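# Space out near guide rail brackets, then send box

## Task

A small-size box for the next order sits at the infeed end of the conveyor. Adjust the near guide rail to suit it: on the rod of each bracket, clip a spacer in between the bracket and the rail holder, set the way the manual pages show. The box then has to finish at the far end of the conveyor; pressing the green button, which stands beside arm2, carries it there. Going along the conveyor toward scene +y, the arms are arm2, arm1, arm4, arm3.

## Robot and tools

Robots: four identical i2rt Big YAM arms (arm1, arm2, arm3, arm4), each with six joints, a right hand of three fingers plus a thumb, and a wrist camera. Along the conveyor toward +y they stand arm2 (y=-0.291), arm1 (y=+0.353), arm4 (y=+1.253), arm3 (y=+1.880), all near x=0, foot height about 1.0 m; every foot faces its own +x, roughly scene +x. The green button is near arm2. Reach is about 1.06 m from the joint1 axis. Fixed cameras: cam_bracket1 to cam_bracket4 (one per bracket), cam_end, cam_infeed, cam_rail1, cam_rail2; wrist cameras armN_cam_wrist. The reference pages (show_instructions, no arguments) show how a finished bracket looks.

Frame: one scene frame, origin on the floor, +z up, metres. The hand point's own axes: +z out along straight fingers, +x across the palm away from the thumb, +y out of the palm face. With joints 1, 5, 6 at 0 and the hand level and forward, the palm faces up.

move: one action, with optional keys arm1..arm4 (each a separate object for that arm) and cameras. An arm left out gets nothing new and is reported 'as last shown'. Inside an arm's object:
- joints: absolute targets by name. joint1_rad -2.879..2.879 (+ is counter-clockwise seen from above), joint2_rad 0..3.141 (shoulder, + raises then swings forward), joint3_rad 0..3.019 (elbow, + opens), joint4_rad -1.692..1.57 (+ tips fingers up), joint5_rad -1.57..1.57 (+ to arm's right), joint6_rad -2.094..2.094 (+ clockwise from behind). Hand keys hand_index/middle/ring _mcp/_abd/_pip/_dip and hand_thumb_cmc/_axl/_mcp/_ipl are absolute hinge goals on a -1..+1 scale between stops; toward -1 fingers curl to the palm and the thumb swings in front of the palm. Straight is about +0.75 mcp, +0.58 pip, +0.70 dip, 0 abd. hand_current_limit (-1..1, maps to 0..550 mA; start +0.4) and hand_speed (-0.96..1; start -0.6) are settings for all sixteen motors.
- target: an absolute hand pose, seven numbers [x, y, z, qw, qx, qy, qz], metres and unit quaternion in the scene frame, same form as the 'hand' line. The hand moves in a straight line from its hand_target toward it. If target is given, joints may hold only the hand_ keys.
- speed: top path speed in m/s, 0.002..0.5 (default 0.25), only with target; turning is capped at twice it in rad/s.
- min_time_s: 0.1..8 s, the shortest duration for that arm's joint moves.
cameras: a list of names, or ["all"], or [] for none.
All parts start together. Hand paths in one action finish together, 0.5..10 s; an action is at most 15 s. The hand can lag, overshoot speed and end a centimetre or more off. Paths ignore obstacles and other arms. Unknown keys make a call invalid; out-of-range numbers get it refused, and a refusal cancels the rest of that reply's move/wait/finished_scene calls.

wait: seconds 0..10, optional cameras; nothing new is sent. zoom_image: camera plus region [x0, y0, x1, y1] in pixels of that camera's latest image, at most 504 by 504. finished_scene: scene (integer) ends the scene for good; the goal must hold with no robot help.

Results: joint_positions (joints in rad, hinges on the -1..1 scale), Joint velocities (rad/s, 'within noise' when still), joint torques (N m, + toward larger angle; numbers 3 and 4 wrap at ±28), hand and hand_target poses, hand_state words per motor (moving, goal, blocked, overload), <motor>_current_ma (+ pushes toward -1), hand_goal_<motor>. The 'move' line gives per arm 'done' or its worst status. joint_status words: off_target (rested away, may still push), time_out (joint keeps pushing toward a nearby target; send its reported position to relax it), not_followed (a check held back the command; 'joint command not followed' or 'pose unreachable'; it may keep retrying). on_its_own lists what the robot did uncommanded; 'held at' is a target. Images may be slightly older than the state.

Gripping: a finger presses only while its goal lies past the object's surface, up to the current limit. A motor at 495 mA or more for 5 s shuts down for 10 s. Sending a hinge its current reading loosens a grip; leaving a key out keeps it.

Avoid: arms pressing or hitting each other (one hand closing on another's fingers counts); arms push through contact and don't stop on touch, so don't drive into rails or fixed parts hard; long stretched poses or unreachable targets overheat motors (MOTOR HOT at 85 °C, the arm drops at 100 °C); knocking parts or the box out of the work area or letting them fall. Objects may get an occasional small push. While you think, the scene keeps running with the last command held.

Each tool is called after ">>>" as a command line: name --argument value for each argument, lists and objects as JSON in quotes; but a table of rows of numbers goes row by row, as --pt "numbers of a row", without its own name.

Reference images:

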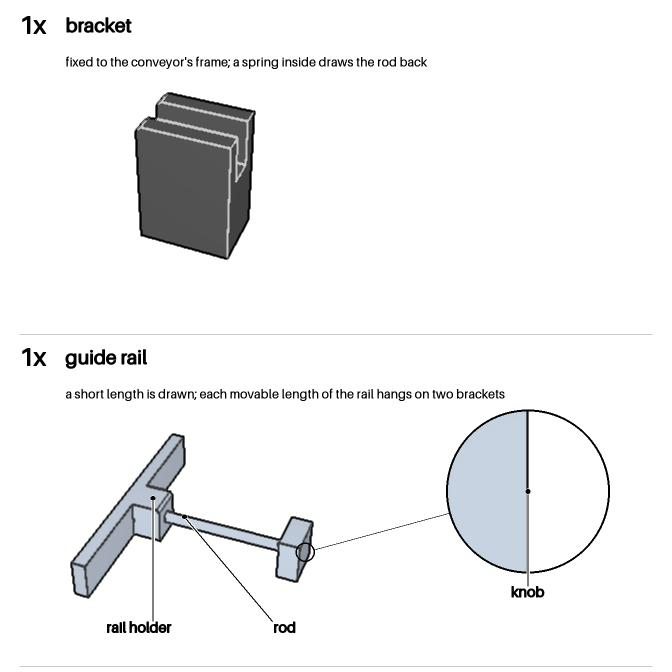

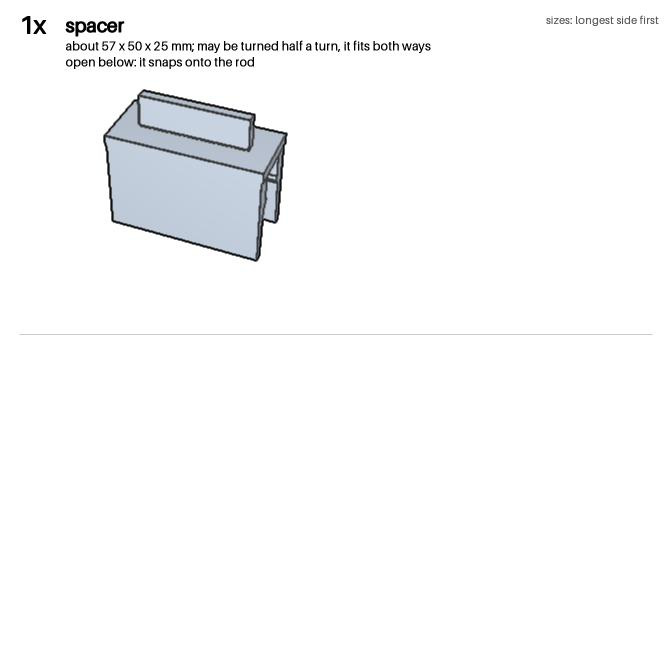

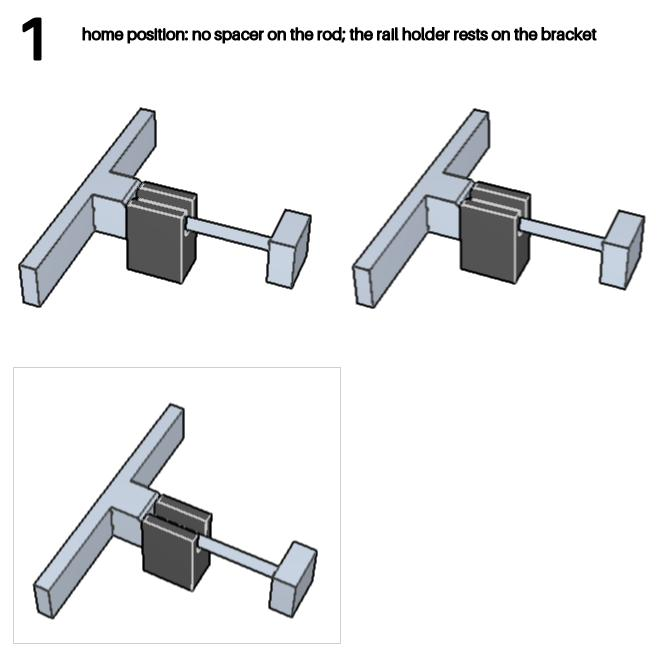

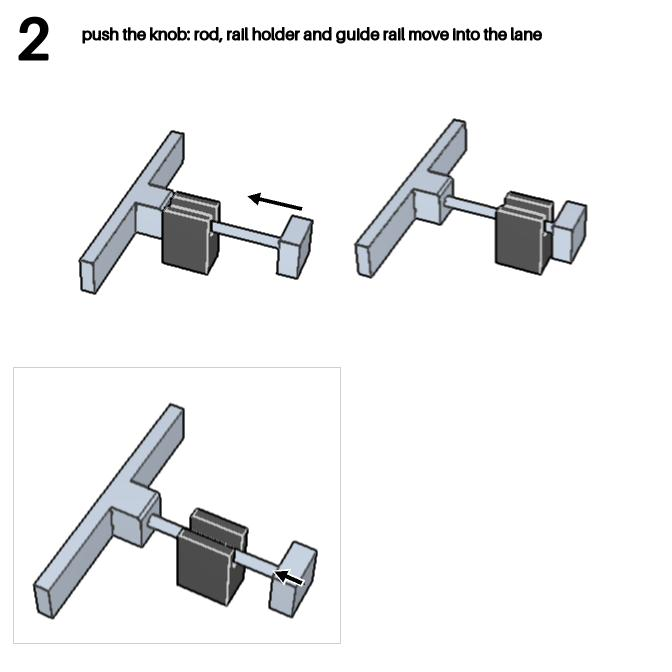

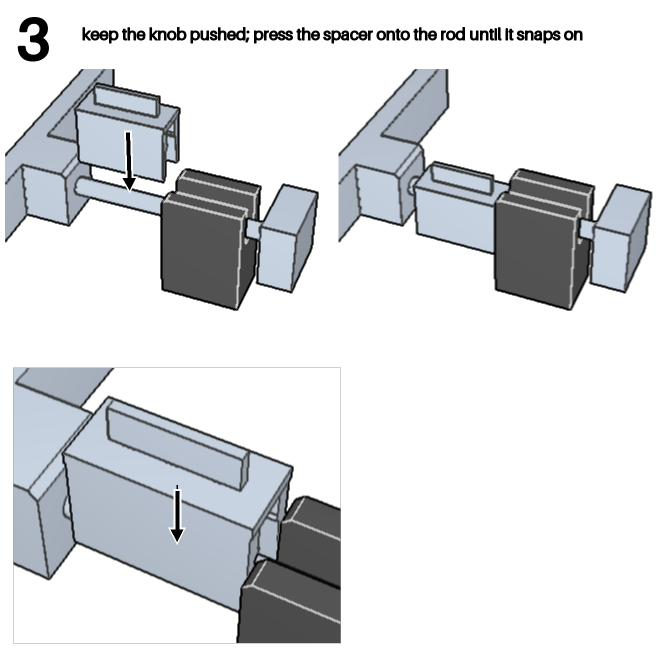

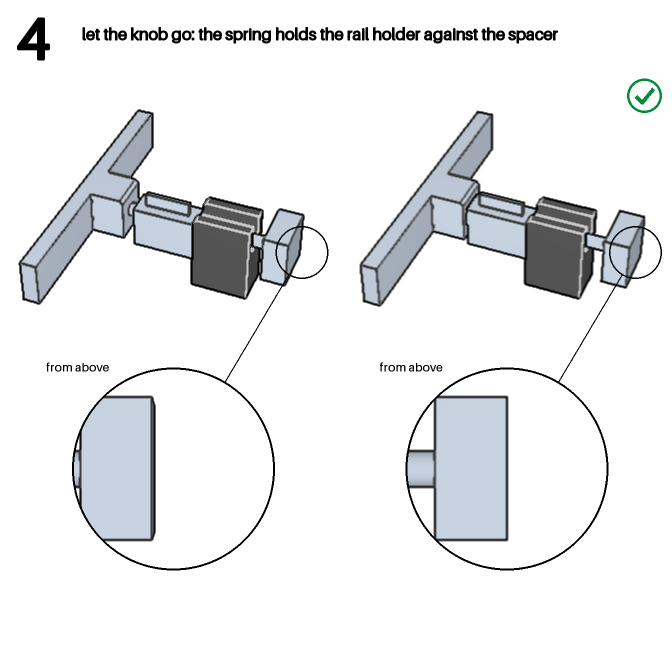

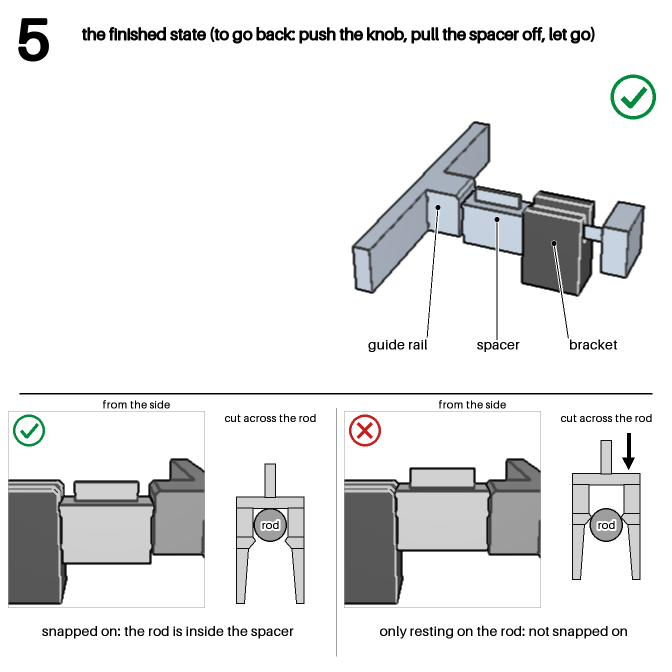

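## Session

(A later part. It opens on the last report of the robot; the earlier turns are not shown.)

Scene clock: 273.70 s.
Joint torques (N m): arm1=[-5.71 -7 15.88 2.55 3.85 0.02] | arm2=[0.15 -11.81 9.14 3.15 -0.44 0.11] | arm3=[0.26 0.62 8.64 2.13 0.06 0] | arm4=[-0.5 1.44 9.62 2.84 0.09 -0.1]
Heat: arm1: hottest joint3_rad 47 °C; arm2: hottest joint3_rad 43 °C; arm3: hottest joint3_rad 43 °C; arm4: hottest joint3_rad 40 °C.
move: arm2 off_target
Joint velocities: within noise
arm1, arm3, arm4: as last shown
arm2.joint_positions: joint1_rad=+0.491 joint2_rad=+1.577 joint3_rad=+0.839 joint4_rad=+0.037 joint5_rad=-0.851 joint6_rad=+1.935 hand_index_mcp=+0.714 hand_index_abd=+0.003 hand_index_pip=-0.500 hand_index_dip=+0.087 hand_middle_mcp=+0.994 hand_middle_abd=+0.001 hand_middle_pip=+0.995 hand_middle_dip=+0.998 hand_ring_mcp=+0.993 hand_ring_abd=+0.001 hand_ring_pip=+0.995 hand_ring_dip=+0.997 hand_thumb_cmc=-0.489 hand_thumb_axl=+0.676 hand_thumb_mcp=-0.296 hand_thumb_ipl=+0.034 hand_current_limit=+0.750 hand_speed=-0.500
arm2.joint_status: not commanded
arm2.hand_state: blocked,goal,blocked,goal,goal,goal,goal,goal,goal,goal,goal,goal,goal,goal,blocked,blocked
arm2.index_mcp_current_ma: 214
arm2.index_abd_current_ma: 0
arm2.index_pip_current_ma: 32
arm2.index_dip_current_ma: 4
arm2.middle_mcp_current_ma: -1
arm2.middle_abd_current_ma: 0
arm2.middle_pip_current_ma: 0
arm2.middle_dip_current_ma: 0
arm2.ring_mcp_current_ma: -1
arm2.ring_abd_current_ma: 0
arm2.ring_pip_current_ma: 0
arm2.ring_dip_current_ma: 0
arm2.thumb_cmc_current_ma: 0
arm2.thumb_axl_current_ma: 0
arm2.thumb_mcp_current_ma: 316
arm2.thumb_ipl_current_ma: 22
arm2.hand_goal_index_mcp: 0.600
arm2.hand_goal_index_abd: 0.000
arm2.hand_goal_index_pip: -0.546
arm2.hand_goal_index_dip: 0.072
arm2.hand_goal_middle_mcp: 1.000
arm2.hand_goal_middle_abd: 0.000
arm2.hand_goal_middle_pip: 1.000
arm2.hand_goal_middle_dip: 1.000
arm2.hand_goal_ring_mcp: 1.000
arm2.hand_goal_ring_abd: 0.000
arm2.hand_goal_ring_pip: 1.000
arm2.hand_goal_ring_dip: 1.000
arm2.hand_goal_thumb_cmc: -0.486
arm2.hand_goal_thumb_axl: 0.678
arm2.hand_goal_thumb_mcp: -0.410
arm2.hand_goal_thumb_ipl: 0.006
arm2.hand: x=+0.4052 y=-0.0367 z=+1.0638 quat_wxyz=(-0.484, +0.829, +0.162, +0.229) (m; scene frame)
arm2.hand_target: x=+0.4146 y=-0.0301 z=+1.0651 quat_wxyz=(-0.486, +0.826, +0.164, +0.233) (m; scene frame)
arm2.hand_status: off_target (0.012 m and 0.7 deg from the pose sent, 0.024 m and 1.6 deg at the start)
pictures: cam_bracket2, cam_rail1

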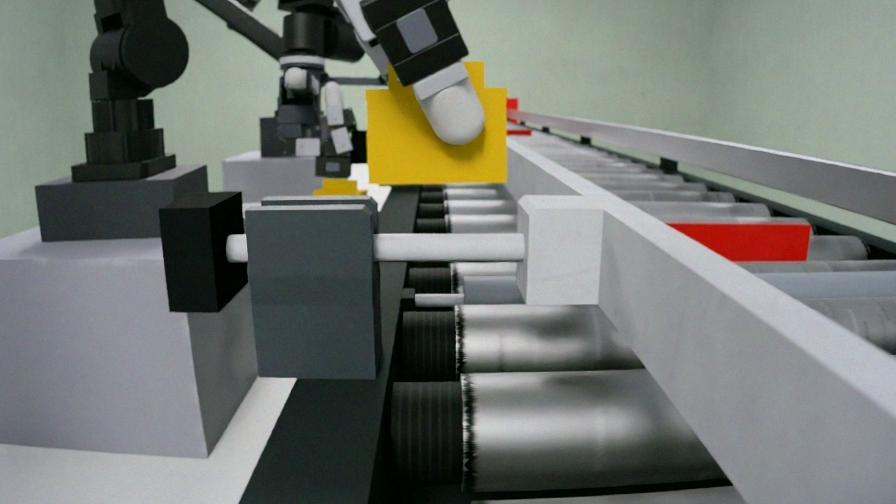

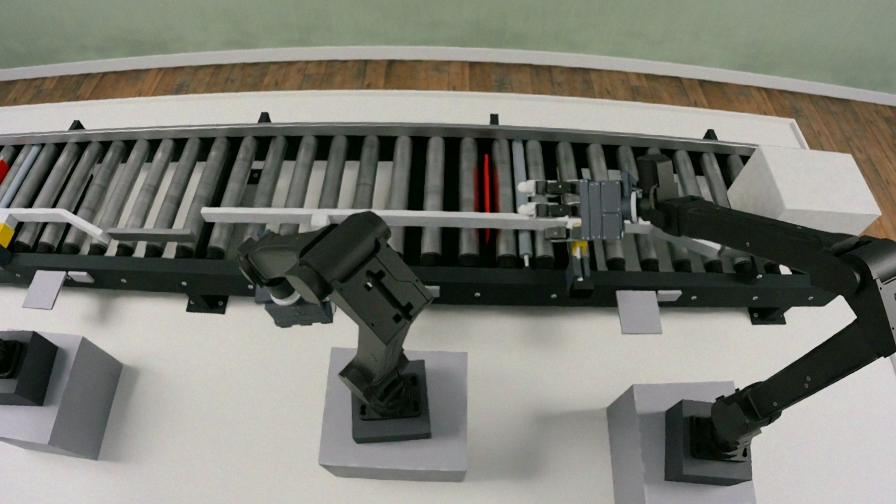

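>>> wait --seconds 0.1 --cameras '["cam_bracket2", "cam_bracket3", "cam_bracket4", "cam_bracket1"]'

>>> zoom_image --camera "cam_bracket3" --region '[230, 150, 550, 350]'

>>> zoom_image --camera "cam_bracket4" --region '[230, 150, 550, 350]'

Scene clock: 274.07 s.
Joint torques (N m): arm1=[-5.66 -6.95 15.92 2.58 3.86 0.02] | arm2=[-0.91 -11.99 9.18 3.06 -0.44 0.11] | arm3=[-0.15 1.08 8.75 2 0.07 0.02] | arm4=[-0.5 1.44 9.58 2.91 0.09 -0.09]
Heat: arm1: hottest joint3_rad 47 °C; arm2: hottest joint3_rad 43 °C; arm3: hottest joint3_rad 43 °C; arm4: hottest joint3_rad 40 °C.
Joint velocities: within noise
arm1.joint_positions: joint1_rad=+0.763 joint2_rad=+1.343 joint3_rad=+0.571 joint4_rad=-0.861 joint5_rad=+0.053 joint6_rad=+0.808 hand_index_mcp=-0.473 hand_index_abd=-0.003 hand_index_pip=-0.998 hand_index_dip=+0.842 hand_middle_mcp=-0.445 hand_middle_abd=+0.022 hand_middle_pip=-1.000 hand_middle_dip=+0.842 hand_ring_mcp=-0.465 hand_ring_abd=+0.001 hand_ring_pip=-0.999 hand_ring_dip=+0.843 hand_thumb_cmc=+0.717 hand_thumb_axl=+0.676 hand_thumb_mcp=+0.217 hand_thumb_ipl=+0.165 hand_current_limit=+0.750 hand_speed=-0.500
arm1.joint_status: not commanded
arm1.hand_state: goal,goal,goal,goal,blocked,blocked,goal,goal,goal,goal,goal,goal,goal,goal,goal,goal
arm1.index_mcp_current_ma: 9
arm1.index_abd_current_ma: -4
arm1.index_pip_current_ma: 2
arm1.index_dip_current_ma: 3
arm1.middle_mcp_current_ma: 93
arm1.middle_abd_current_ma: 44
arm1.middle_pip_current_ma: 0
arm1.middle_dip_current_ma: 3
arm1.ring_mcp_current_ma: 29
arm1.ring_abd_current_ma: 1
arm1.ring_pip_current_ma: 1
arm1.ring_dip_current_ma: 4
arm1.thumb_cmc_current_ma: 3
arm1.thumb_axl_current_ma: -2
arm1.thumb_mcp_current_ma: -23
arm1.thumb_ipl_current_ma: -7
arm1.hand_goal_index_mcp: -0.478
arm1.hand_goal_index_abd: 0.000
arm1.hand_goal_index_pip: -1.000
arm1.hand_goal_index_dip: 0.840
arm1.hand_goal_middle_mcp: -0.478
arm1.hand_goal_middle_abd: 0.000
arm1.hand_goal_middle_pip: -1.000
arm1.hand_goal_middle_dip: 0.840
arm1.hand_goal_ring_mcp: -0.478
arm1.hand_goal_ring_abd: 0.000
arm1.hand_goal_ring_pip: -1.000
arm1.hand_goal_ring_dip: 0.840
arm1.hand_goal_thumb_cmc: 0.714
arm1.hand_goal_thumb_axl: 0.678
arm1.hand_goal_thumb_mcp: 0.226
arm1.hand_goal_thumb_ipl: 0.168
arm1.hand: x=+0.2854 y=+0.5313 z=+0.9826 quat_wxyz=(+0.028, +0.680, +0.732, -0.030) (m; scene frame)
arm1.hand_target: x=+0.3569 y=+0.5558 z=+1.0352 quat_wxyz=(+0.065, +0.707, +0.702, +0.060) (m; scene frame)
arm1.hand_status: not commanded
arm2.joint_positions: joint1_rad=+0.491 joint2_rad=+1.577 joint3_rad=+0.839 joint4_rad=+0.037 joint5_rad=-0.851 joint6_rad=+1.935 hand_index_mcp=+0.714 hand_index_abd=+0.003 hand_index_pip=-0.500 hand_index_dip=+0.087 hand_middle_mcp=+0.994 hand_middle_abd=+0.001 hand_middle_pip=+0.995 hand_middle_dip=+0.998 hand_ring_mcp=+0.993 hand_ring_abd=+0.001 hand_ring_pip=+0.995 hand_ring_dip=+0.997 hand_thumb_cmc=-0.489 hand_thumb_axl=+0.676 hand_thumb_mcp=-0.296 hand_thumb_ipl=+0.034 hand_current_limit=+0.750 hand_speed=-0.500
arm2.joint_status: not commanded
arm2.hand_state: blocked,goal,blocked,goal,goal,goal,goal,goal,goal,goal,goal,goal,goal,goal,blocked,blocked
arm2.index_mcp_current_ma: 214
arm2.index_abd_current_ma: 0
arm2.index_pip_current_ma: 32
arm2.index_dip_current_ma: 4
arm2.middle_mcp_current_ma: -1
arm2.middle_abd_current_ma: 0
arm2.middle_pip_current_ma: 0
arm2.middle_dip_current_ma: 0
arm2.ring_mcp_current_ma: -1
arm2.ring_abd_current_ma: 0
arm2.ring_pip_current_ma: 0
arm2.ring_dip_current_ma: 0
arm2.thumb_cmc_current_ma: 0
arm2.thumb_axl_current_ma: 0
arm2.thumb_mcp_current_ma: 316
arm2.thumb_ipl_current_ma: 22
arm2.hand_goal_index_mcp: 0.600
arm2.hand_goal_index_abd: 0.000
arm2.hand_goal_index_pip: -0.546
arm2.hand_goal_index_dip: 0.072
arm2.hand_goal_middle_mcp: 1.000
arm2.hand_goal_middle_abd: 0.000
arm2.hand_goal_middle_pip: 1.000
arm2.hand_goal_middle_dip: 1.000
arm2.hand_goal_ring_mcp: 1.000
arm2.hand_goal_ring_abd: 0.000
arm2.hand_goal_ring_pip: 1.000
arm2.hand_goal_ring_dip: 1.000
arm2.hand_goal_thumb_cmc: -0.486
arm2.hand_goal_thumb_axl: 0.678
arm2.hand_goal_thumb_mcp: -0.410
arm2.hand_goal_thumb_ipl: 0.006
arm2.hand: x=+0.4052 y=-0.0367 z=+1.0638 quat_wxyz=(-0.484, +0.829, +0.162, +0.229) (m; scene frame)
arm2.hand_target: x=+0.4146 y=-0.0301 z=+1.0651 quat_wxyz=(-0.486, +0.826, +0.164, +0.233) (m; scene frame)
arm2.hand_status: off_target (0.012 m and 0.7 deg from the pose sent, 0.024 m and 1.6 deg at the start)
arm3.joint_positions: joint1_rad=-0.066 joint2_rad=+0.623 joint3_rad=+1.407 joint4_rad=-1.267 joint5_rad=-0.036 joint6_rad=+1.128 hand_index_mcp=+0.754 hand_index_abd=+0.001 hand_index_pip=+0.577 hand_index_dip=+0.696 hand_middle_mcp=+0.754 hand_middle_abd=+0.001 hand_middle_pip=+0.577 hand_middle_dip=+0.696 hand_ring_mcp=+0.754 hand_ring_abd=+0.001 hand_ring_pip=+0.577 hand_ring_dip=+0.696 hand_thumb_cmc=+0.714 hand_thumb_axl=+0.677 hand_thumb_mcp=+0.226 hand_thumb_ipl=+0.168 hand_current_limit=+0.400 hand_speed=-0.600
arm3.joint_status: not commanded
arm3.hand_state: goal,goal,goal,goal,goal,goal,goal,goal,goal,goal,goal,goal,goal,goal,goal,goal
arm3.index_mcp_current_ma: 0
arm3.index_abd_current_ma: 0
arm3.index_pip_current_ma: 1
arm3.index_dip_current_ma: 0
arm3.middle_mcp_current_ma: 0
arm3.middle_abd_current_ma: 1
arm3.middle_pip_current_ma: 1
arm3.middle_dip_current_ma: 0
arm3.ring_mcp_current_ma: 0
arm3.ring_abd_current_ma: 0
arm3.ring_pip_current_ma: 1
arm3.ring_dip_current_ma: 0
arm3.thumb_cmc_current_ma: 0
arm3.thumb_axl_current_ma: -1
arm3.thumb_mcp_current_ma: 0
arm3.thumb_ipl_current_ma: 0
arm3.hand_goal_index_mcp: 0.754
arm3.hand_goal_index_abd: 0.000
arm3.hand_goal_index_pip: 0.576
arm3.hand_goal_index_dip: 0.696
arm3.hand_goal_middle_mcp: 0.754
arm3.hand_goal_middle_abd: 0.000
arm3.hand_goal_middle_pip: 0.576
arm3.hand_goal_middle_dip: 0.696
arm3.hand_goal_ring_mcp: 0.754
arm3.hand_goal_ring_abd: 0.000
arm3.hand_goal_ring_pip: 0.576
arm3.hand_goal_ring_dip: 0.696
arm3.hand_goal_thumb_cmc: 0.714
arm3.hand_goal_thumb_axl: 0.678
arm3.hand_goal_thumb_mcp: 0.226
arm3.hand_goal_thumb_ipl: 0.168
arm3.hand: x=+0.1674 y=+1.7468 z=+1.5789 quat_wxyz=(+0.148, +0.846, +0.109, +0.500) (m; scene frame)
arm3.hand_target: x=+0.1644 y=+1.7474 z=+1.5900 quat_wxyz=(+0.152, +0.840, +0.109, +0.510) (m; scene frame)
arm3.hand_status: not commanded
arm4.joint_positions: joint1_rad=+0.036 joint2_rad=+0.636 joint3_rad=+1.438 joint4_rad=-1.159 joint5_rad=-0.065 joint6_rad=+1.072 hand_index_mcp=+0.755 hand_index_abd=+0.001 hand_index_pip=+0.577 hand_index_dip=+0.696 hand_middle_mcp=+0.755 hand_middle_abd=+0.001 hand_middle_pip=+0.577 hand_middle_dip=+0.696 hand_ring_mcp=+0.755 hand_ring_abd=+0.001 hand_ring_pip=+0.577 hand_ring_dip=+0.696 hand_thumb_cmc=+0.715 hand_thumb_axl=+0.677 hand_thumb_mcp=+0.226 hand_thumb_ipl=+0.168 hand_current_limit=+0.400 hand_speed=-0.600
arm4.joint_status: not commanded
arm4.hand_state: goal,goal,goal,goal,goal,goal,goal,goal,goal,goal,goal,goal,goal,goal,goal,goal
arm4.index_mcp_current_ma: 2
arm4.index_abd_current_ma: 1
arm4.index_pip_current_ma: 1
arm4.index_dip_current_ma: 0
arm4.middle_mcp_current_ma: 2
arm4.middle_abd_current_ma: 0
arm4.middle_pip_current_ma: 1
arm4.middle_dip_current_ma: 0
arm4.ring_mcp_current_ma: 2
arm4.ring_abd_current_ma: 1
arm4.ring_pip_current_ma: 1
arm4.ring_dip_current_ma: 0
arm4.thumb_cmc_current_ma: 2
arm4.thumb_axl_current_ma: -1
arm4.thumb_mcp_current_ma: 0
arm4.thumb_ipl_current_ma: 0
arm4.hand_goal_index_mcp: 0.754
arm4.hand_goal_index_abd: 0.000
arm4.hand_goal_index_pip: 0.576
arm4.hand_goal_index_dip: 0.696
arm4.hand_goal_middle_mcp: 0.754
arm4.hand_goal_middle_abd: 0.000
arm4.hand_goal_middle_pip: 0.576
arm4.hand_goal_middle_dip: 0.696
arm4.hand_goal_ring_mcp: 0.754
arm4.hand_goal_ring_abd: 0.000
arm4.hand_goal_ring_pip: 0.576
arm4.hand_goal_ring_dip: 0.696
arm4.hand_goal_thumb_cmc: 0.714
arm4.hand_goal_thumb_axl: 0.678
arm4.hand_goal_thumb_mcp: 0.226
arm4.hand_goal_thumb_ipl: 0.168
arm4.hand: x=+0.3151 y=+1.2167 z=+1.6294 quat_wxyz=(+0.081, +0.779, +0.272, +0.559) (m; scene frame)
arm4.hand_target: x=+0.3107 y=+1.2162 z=+1.6444 quat_wxyz=(+0.084, +0.770, +0.270, +0.572) (m; scene frame)
arm4.hand_status: not commanded
wait: 0.10 s; at rest from the start
pictures: cam_bracket1, cam_bracket2, cam_bracket3, cam_bracket4

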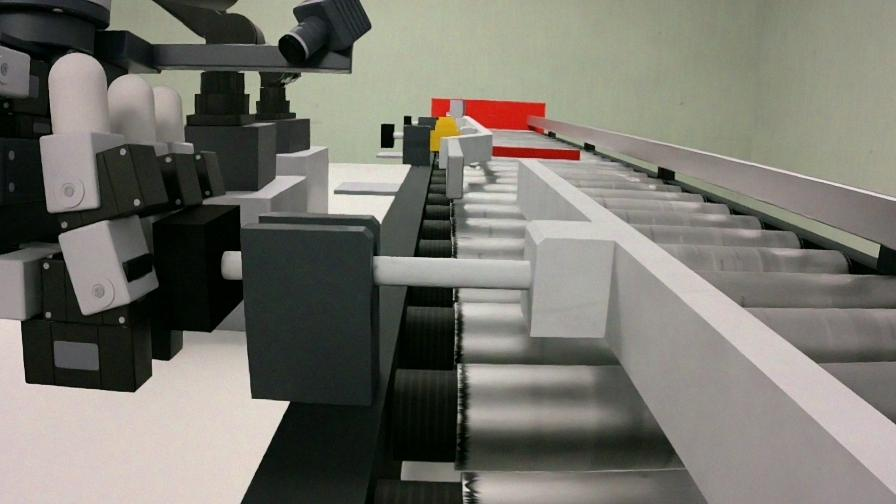

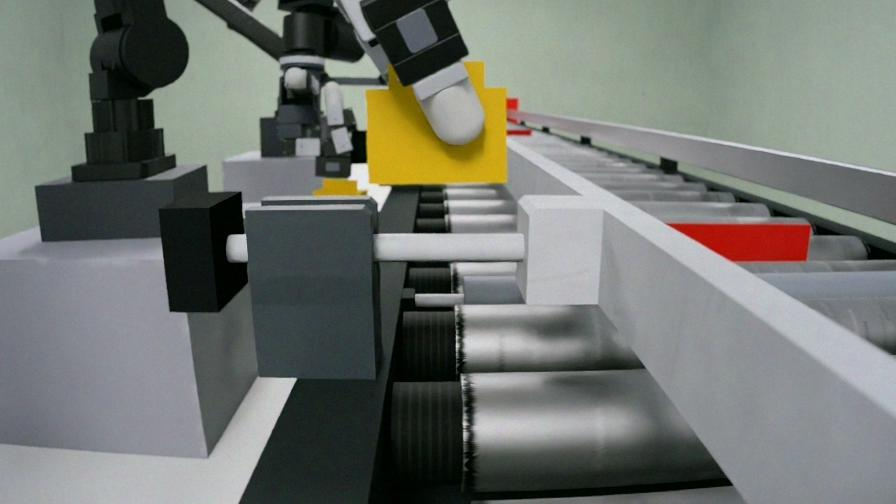

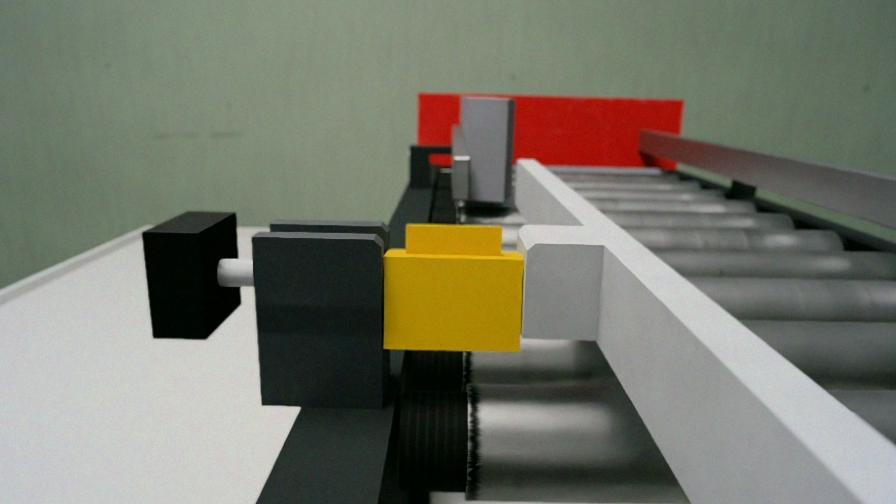

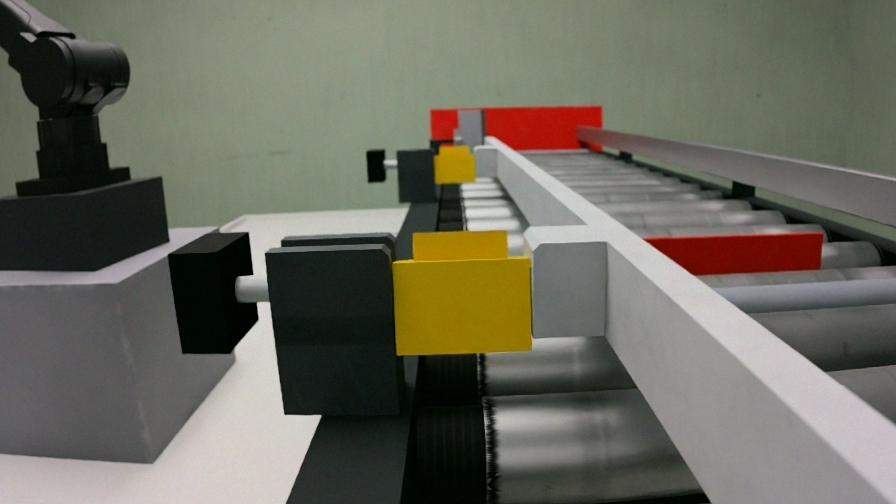

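Scaled by 1.575 from the camera's 896x504 image, which has a finer 1280x720 frame.

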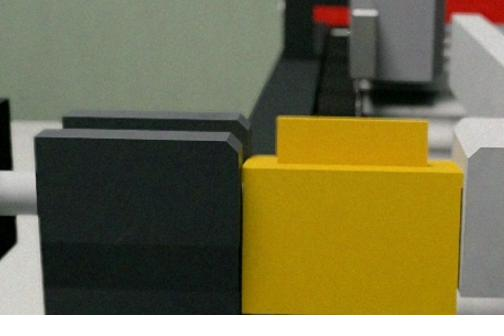

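Scaled by 1.575 from the camera's 896x504 image, which has a finer 1280x720 frame.

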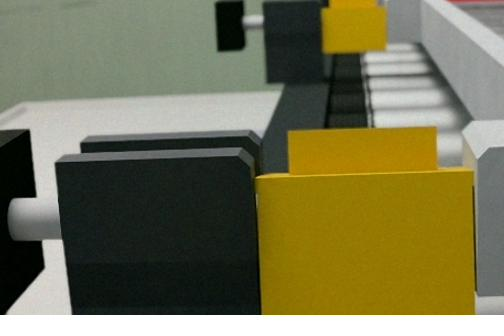

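>>> zoom_image --camera "cam_bracket3" --region '[240, 220, 400, 320]'

>>> zoom_image --camera "cam_bracket3" --region '[370, 220, 530, 320]'

>>> zoom_image --camera "cam_bracket4" --region '[250, 220, 410, 320]'

>>> zoom_image --camera "cam_bracket4" --region '[380, 220, 540, 320]'

>>> zoom_image --camera "cam_bracket2" --region '[230, 180, 390, 280]'

>>> zoom_image --camera "cam_bracket2" --region '[355, 100, 515, 200]'

Scaled by 3.150 from the camera's 896x504 image, which has a finer 1280x720 frame.

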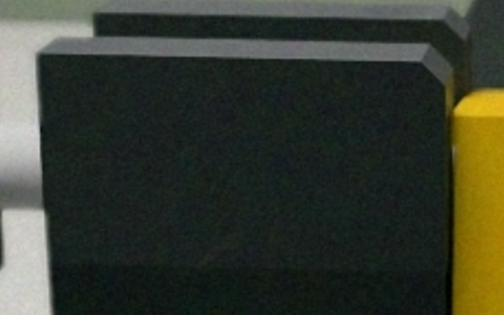

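Scaled by 3.150 from the camera's 896x504 image, which has a finer 1280x720 frame.

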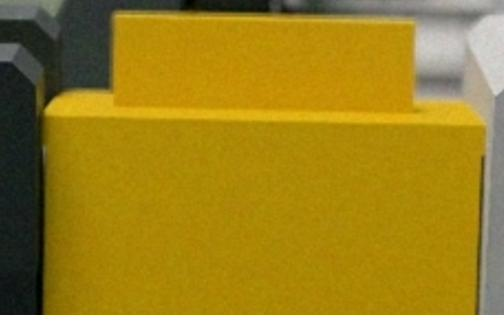

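Scaled by 3.150 from the camera's 896x504 image, which has a finer 1280x720 frame.

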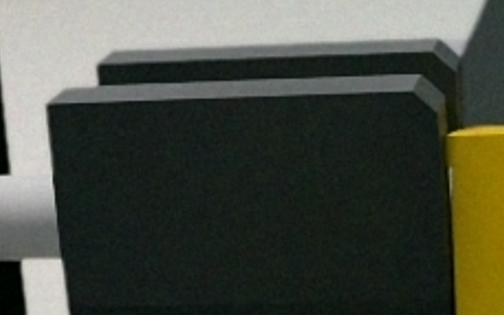

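Scaled by 3.150 from the camera's 896x504 image, which has a finer 1280x720 frame.

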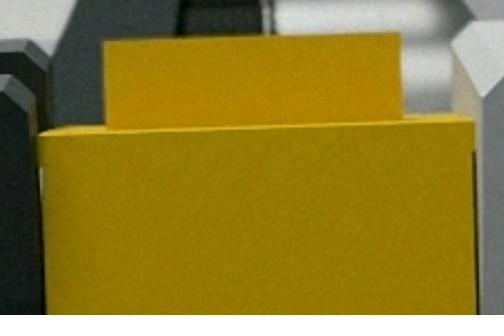

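Scaled by 3.150 from the camera's 896x504 image, which has a finer 1280x720 frame.

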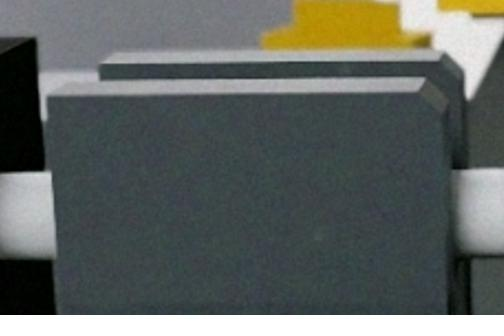

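Scaled by 3.150 from the camera's 896x504 image, which has a finer 1280x720 frame.

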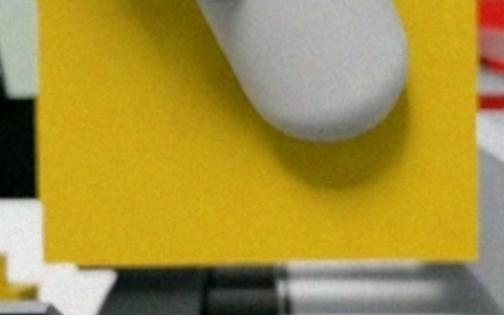

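>>> move --arm2 '{"target": [0.421, -0.040, 1.040, 0.4857, -0.8263, -0.1637, -0.2334], "speed": 0.08}' --cameras '["cam_bracket2", "cam_rail1"]'

>>> zoom_image --camera "cam_bracket2" --region '[355, 160, 515, 260]'

>>> zoom_image --camera "cam_bracket2" --region '[230, 80, 550, 280]'

Scene clock: 275.80 s.
Joint torques (N m): arm1=[-5.77 -7 15.9 2.58 3.85 0.02] | arm2=[-0.5 -12.63 8.25 3.34 -0.74 -0.13] | arm3=[0.73 0.91 8.7 2.14 0.02 -0.01] | arm4=[-0.5 1.44 9.62 2.84 0.1 -0.09]
Heat: arm1: hottest joint5_rad 48 °C; arm2: hottest joint3_rad 43 °C; arm3: hottest joint3_rad 43 °C; arm4: hottest joint3_rad 40 °C.
move: arm2 done
Joint velocities: within noise
arm1, arm3, arm4: as last shown
arm2.joint_positions: joint1_rad=+0.479 joint2_rad=+1.635 joint3_rad=+0.839 joint4_rad=+0.087 joint5_rad=-0.864 joint6_rad=+1.929 hand_index_mcp=+0.714 hand_index_abd=+0.003 hand_index_pip=-0.500 hand_index_dip=+0.087 hand_middle_mcp=+0.994 hand_middle_abd=+0.001 hand_middle_pip=+0.995 hand_middle_dip=+0.998 hand_ring_mcp=+0.993 hand_ring_abd=+0.001 hand_ring_pip=+0.995 hand_ring_dip=+0.997 hand_thumb_cmc=-0.489 hand_thumb_axl=+0.676 hand_thumb_mcp=-0.296 hand_thumb_ipl=+0.034 hand_current_limit=+0.750 hand_speed=-0.500
arm2.joint_status: not commanded
arm2.hand_state: blocked,goal,blocked,goal,goal,goal,goal,goal,goal,goal,goal,goal,goal,goal,blocked,blocked
arm2.index_mcp_current_ma: 214
arm2.index_abd_current_ma: 0
arm2.index_pip_current_ma: 32
arm2.index_dip_current_ma: 4
arm2.middle_mcp_current_ma: -1
arm2.middle_abd_current_ma: 0
arm2.middle_pip_current_ma: 0
arm2.middle_dip_current_ma: 0
arm2.ring_mcp_current_ma: -1
arm2.ring_abd_current_ma: 0
arm2.ring_pip_current_ma: 0
arm2.ring_dip_current_ma: 0
arm2.thumb_cmc_current_ma: 0
arm2.thumb_axl_current_ma: 0
arm2.thumb_mcp_current_ma: 316
arm2.thumb_ipl_current_ma: 22
arm2.hand_goal_index_mcp: 0.600
arm2.hand_goal_index_abd: 0.000
arm2.hand_goal_index_pip: -0.546
arm2.hand_goal_index_dip: 0.072
arm2.hand_goal_middle_mcp: 1.000
arm2.hand_goal_middle_abd: 0.000
arm2.hand_goal_middle_pip: 1.000
arm2.hand_goal_middle_dip: 1.000
arm2.hand_goal_ring_mcp: 1.000
arm2.hand_goal_ring_abd: 0.000
arm2.hand_goal_ring_pip: 1.000
arm2.hand_goal_ring_dip: 1.000
arm2.hand_goal_thumb_cmc: -0.486
arm2.hand_goal_thumb_axl: 0.678
arm2.hand_goal_thumb_mcp: -0.410
arm2.hand_goal_thumb_ipl: 0.006
arm2.hand: x=+0.4117 y=-0.0393 z=+1.0424 quat_wxyz=(-0.486, +0.829, +0.161, +0.227) (m; scene frame)
arm2.hand_target: x=+0.4208 y=-0.0401 z=+1.0401 quat_wxyz=(-0.486, +0.826, +0.164, +0.233) (m; scene frame)
arm2.hand_status: done (0.010 m and 0.9 deg from the pose sent, 0.029 m and 0.6 deg at the start)
pictures: cam_bracket2, cam_rail1

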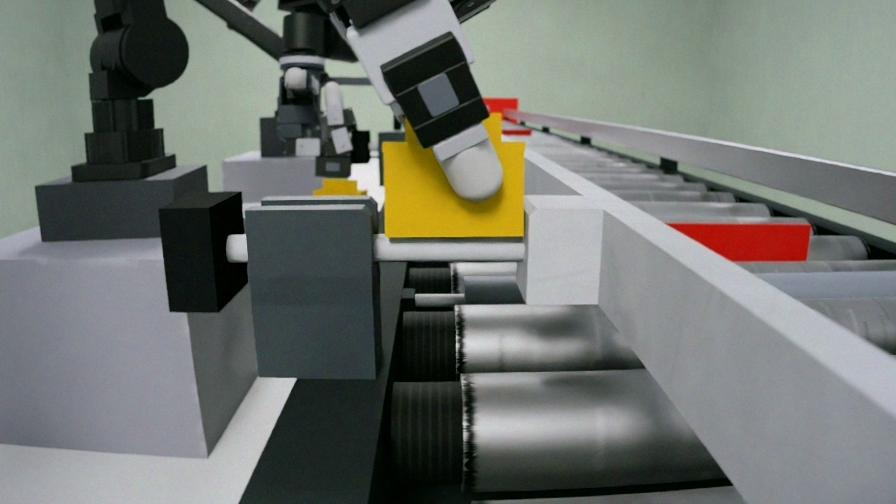

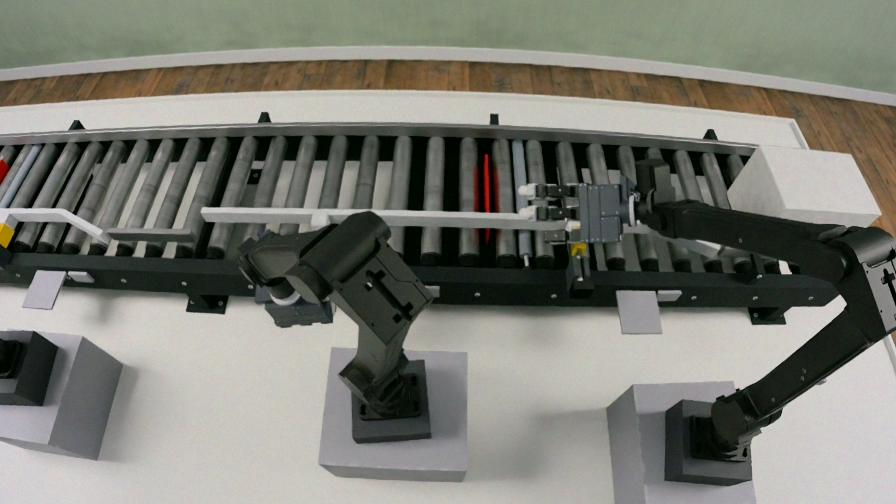

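Scaled by 3.150 from the camera's 896x504 image, which has a finer 1280x720 frame.

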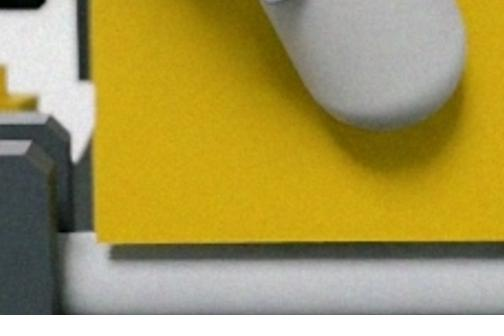

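Scaled by 1.575 from the camera's 896x504 image, which has a finer 1280x720 frame.

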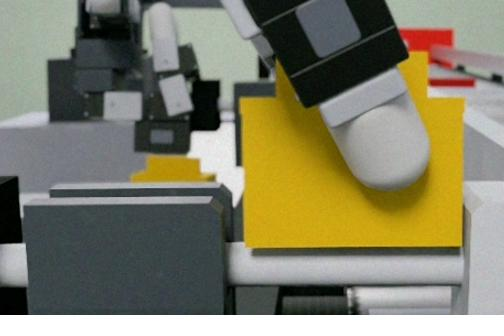

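>>> zoom_image --camera "cam_bracket2" --region '[375, 150, 535, 250]'

Scaled by 3.150 from the camera's 896x504 image, which has a finer 1280x720 frame.

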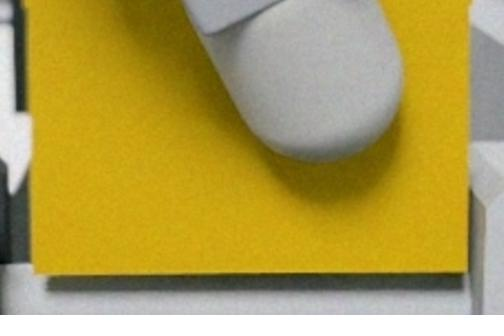

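>>> move --arm2 '{"target": [0.4175, -0.040, 1.022, 0.4857, -0.8263, -0.1637, -0.2334], "speed": 0.06}' --cameras '["cam_bracket2"]'

>>> zoom_image --camera "cam_bracket2" --region '[370, 180, 530, 280]'

Scene clock: 277.10 s.
Joint torques (N m): arm1=[-5.54 -7.12 15.79 2.58 3.86 0.03] | arm2=[-1.44 -11.4 6.72 3.63 -0.54 -0.13] | arm3=[0.56 0.62 8.73 2.09 0.01 0.02] | arm4=[-0.62 1.44 9.62 2.84 0.09 -0.09]
Heat: arm1: hottest joint5_rad 49 °C; arm2: hottest joint3_rad 43 °C; arm3: hottest joint3_rad 43 °C; arm4: hottest joint3_rad 40 °C.
move: arm2 done
Joint velocities: within noise
arm1, arm3, arm4: as last shown
arm1.joint_positions: joint1_rad=+0.761 joint2_rad=+1.345 joint3_rad=+0.572 joint4_rad=-0.861 joint5_rad=+0.053 joint6_rad=+0.807 hand_index_mcp=-0.473 hand_index_abd=-0.003 hand_index_pip=-0.998 hand_index_dip=+0.842 hand_middle_mcp=-0.445 hand_middle_abd=+0.022 hand_middle_pip=-1.000 hand_middle_dip=+0.842 hand_ring_mcp=-0.465 hand_ring_abd=+0.001 hand_ring_pip=-0.999 hand_ring_dip=+0.843 hand_thumb_cmc=+0.717 hand_thumb_axl=+0.676 hand_thumb_mcp=+0.217 hand_thumb_ipl=+0.165 hand_current_limit=+0.750 hand_speed=-0.500
arm1.hand: x=+0.2860 y=+0.5312 z=+0.9826 quat_wxyz=(+0.028, +0.680, +0.732, -0.030) (m; scene frame)
arm1.hand_target: x=+0.3569 y=+0.5558 z=+1.0351 quat_wxyz=(+0.065, +0.707, +0.702, +0.060) (m; scene frame)
arm2.joint_positions: joint1_rad=+0.479 joint2_rad=+1.665 joint3_rad=+0.831 joint4_rad=+0.139 joint5_rad=-0.866 joint6_rad=+1.929 hand_index_mcp=+0.714 hand_index_abd=+0.003 hand_index_pip=-0.496 hand_index_dip=+0.091 hand_middle_mcp=+0.994 hand_middle_abd=+0.001 hand_middle_pip=+0.995 hand_middle_dip=+0.998 hand_ring_mcp=+0.993 hand_ring_abd=+0.001 hand_ring_pip=+0.995 hand_ring_dip=+0.997 hand_thumb_cmc=-0.488 hand_thumb_axl=+0.676 hand_thumb_mcp=-0.299 hand_thumb_ipl=+0.034 hand_current_limit=+0.750 hand_speed=-0.500
arm2.joint_status: not commanded
arm2.hand_state: blocked,goal,blocked,goal,goal,goal,goal,goal,goal,goal,goal,goal,goal,goal,blocked,blocked
arm2.index_mcp_current_ma: 214
arm2.index_abd_current_ma: 0
arm2.index_pip_current_ma: 37
arm2.index_dip_current_ma: 6
arm2.middle_mcp_current_ma: -1
arm2.middle_abd_current_ma: 0
arm2.middle_pip_current_ma: 0
arm2.middle_dip_current_ma: 0
arm2.ring_mcp_current_ma: -1
arm2.ring_abd_current_ma: 0
arm2.ring_pip_current_ma: 0
arm2.ring_dip_current_ma: 0
arm2.thumb_cmc_current_ma: 0
arm2.thumb_axl_current_ma: 0
arm2.thumb_mcp_current_ma: 302
arm2.thumb_ipl_current_ma: 22
arm2.hand_goal_index_mcp: 0.600
arm2.hand_goal_index_abd: 0.000
arm2.hand_goal_index_pip: -0.546
arm2.hand_goal_index_dip: 0.072
arm2.hand_goal_middle_mcp: 1.000
arm2.hand_goal_middle_abd: 0.000
arm2.hand_goal_middle_pip: 1.000
arm2.hand_goal_middle_dip: 1.000
arm2.hand_goal_ring_mcp: 1.000
arm2.hand_goal_ring_abd: 0.000
arm2.hand_goal_ring_pip: 1.000
arm2.hand_goal_ring_dip: 1.000
arm2.hand_goal_thumb_cmc: -0.486
arm2.hand_goal_thumb_axl: 0.678
arm2.hand_goal_thumb_mcp: -0.410
arm2.hand_goal_thumb_ipl: 0.006
arm2.hand: x=+0.4144 y=-0.0380 z=+1.0318 quat_wxyz=(-0.488, +0.826, +0.164, +0.232) (m; scene frame)
arm2.hand_target: x=+0.4173 y=-0.0401 z=+1.0223 quat_wxyz=(-0.486, +0.826, +0.164, +0.233) (m; scene frame)
arm2.hand_status: done (0.010 m and 0.3 deg from the pose sent, 0.021 m and 0.9 deg at the start)
pictures: cam_bracket2

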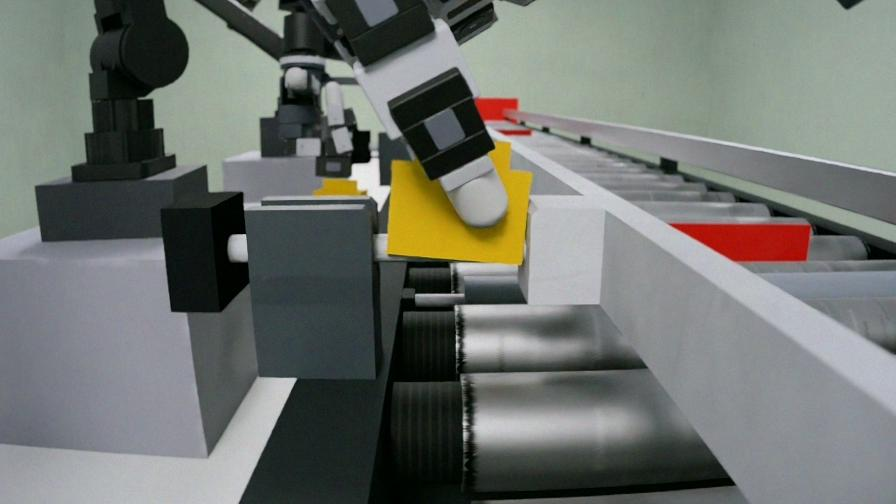

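Scaled by 3.150 from the camera's 896x504 image, which has a finer 1280x720 frame.

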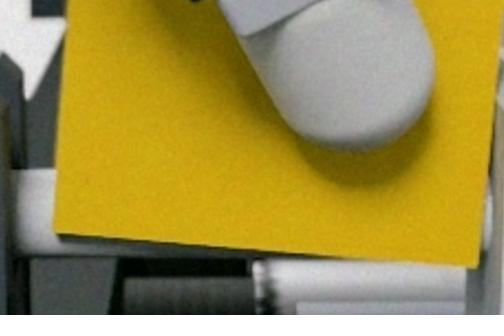

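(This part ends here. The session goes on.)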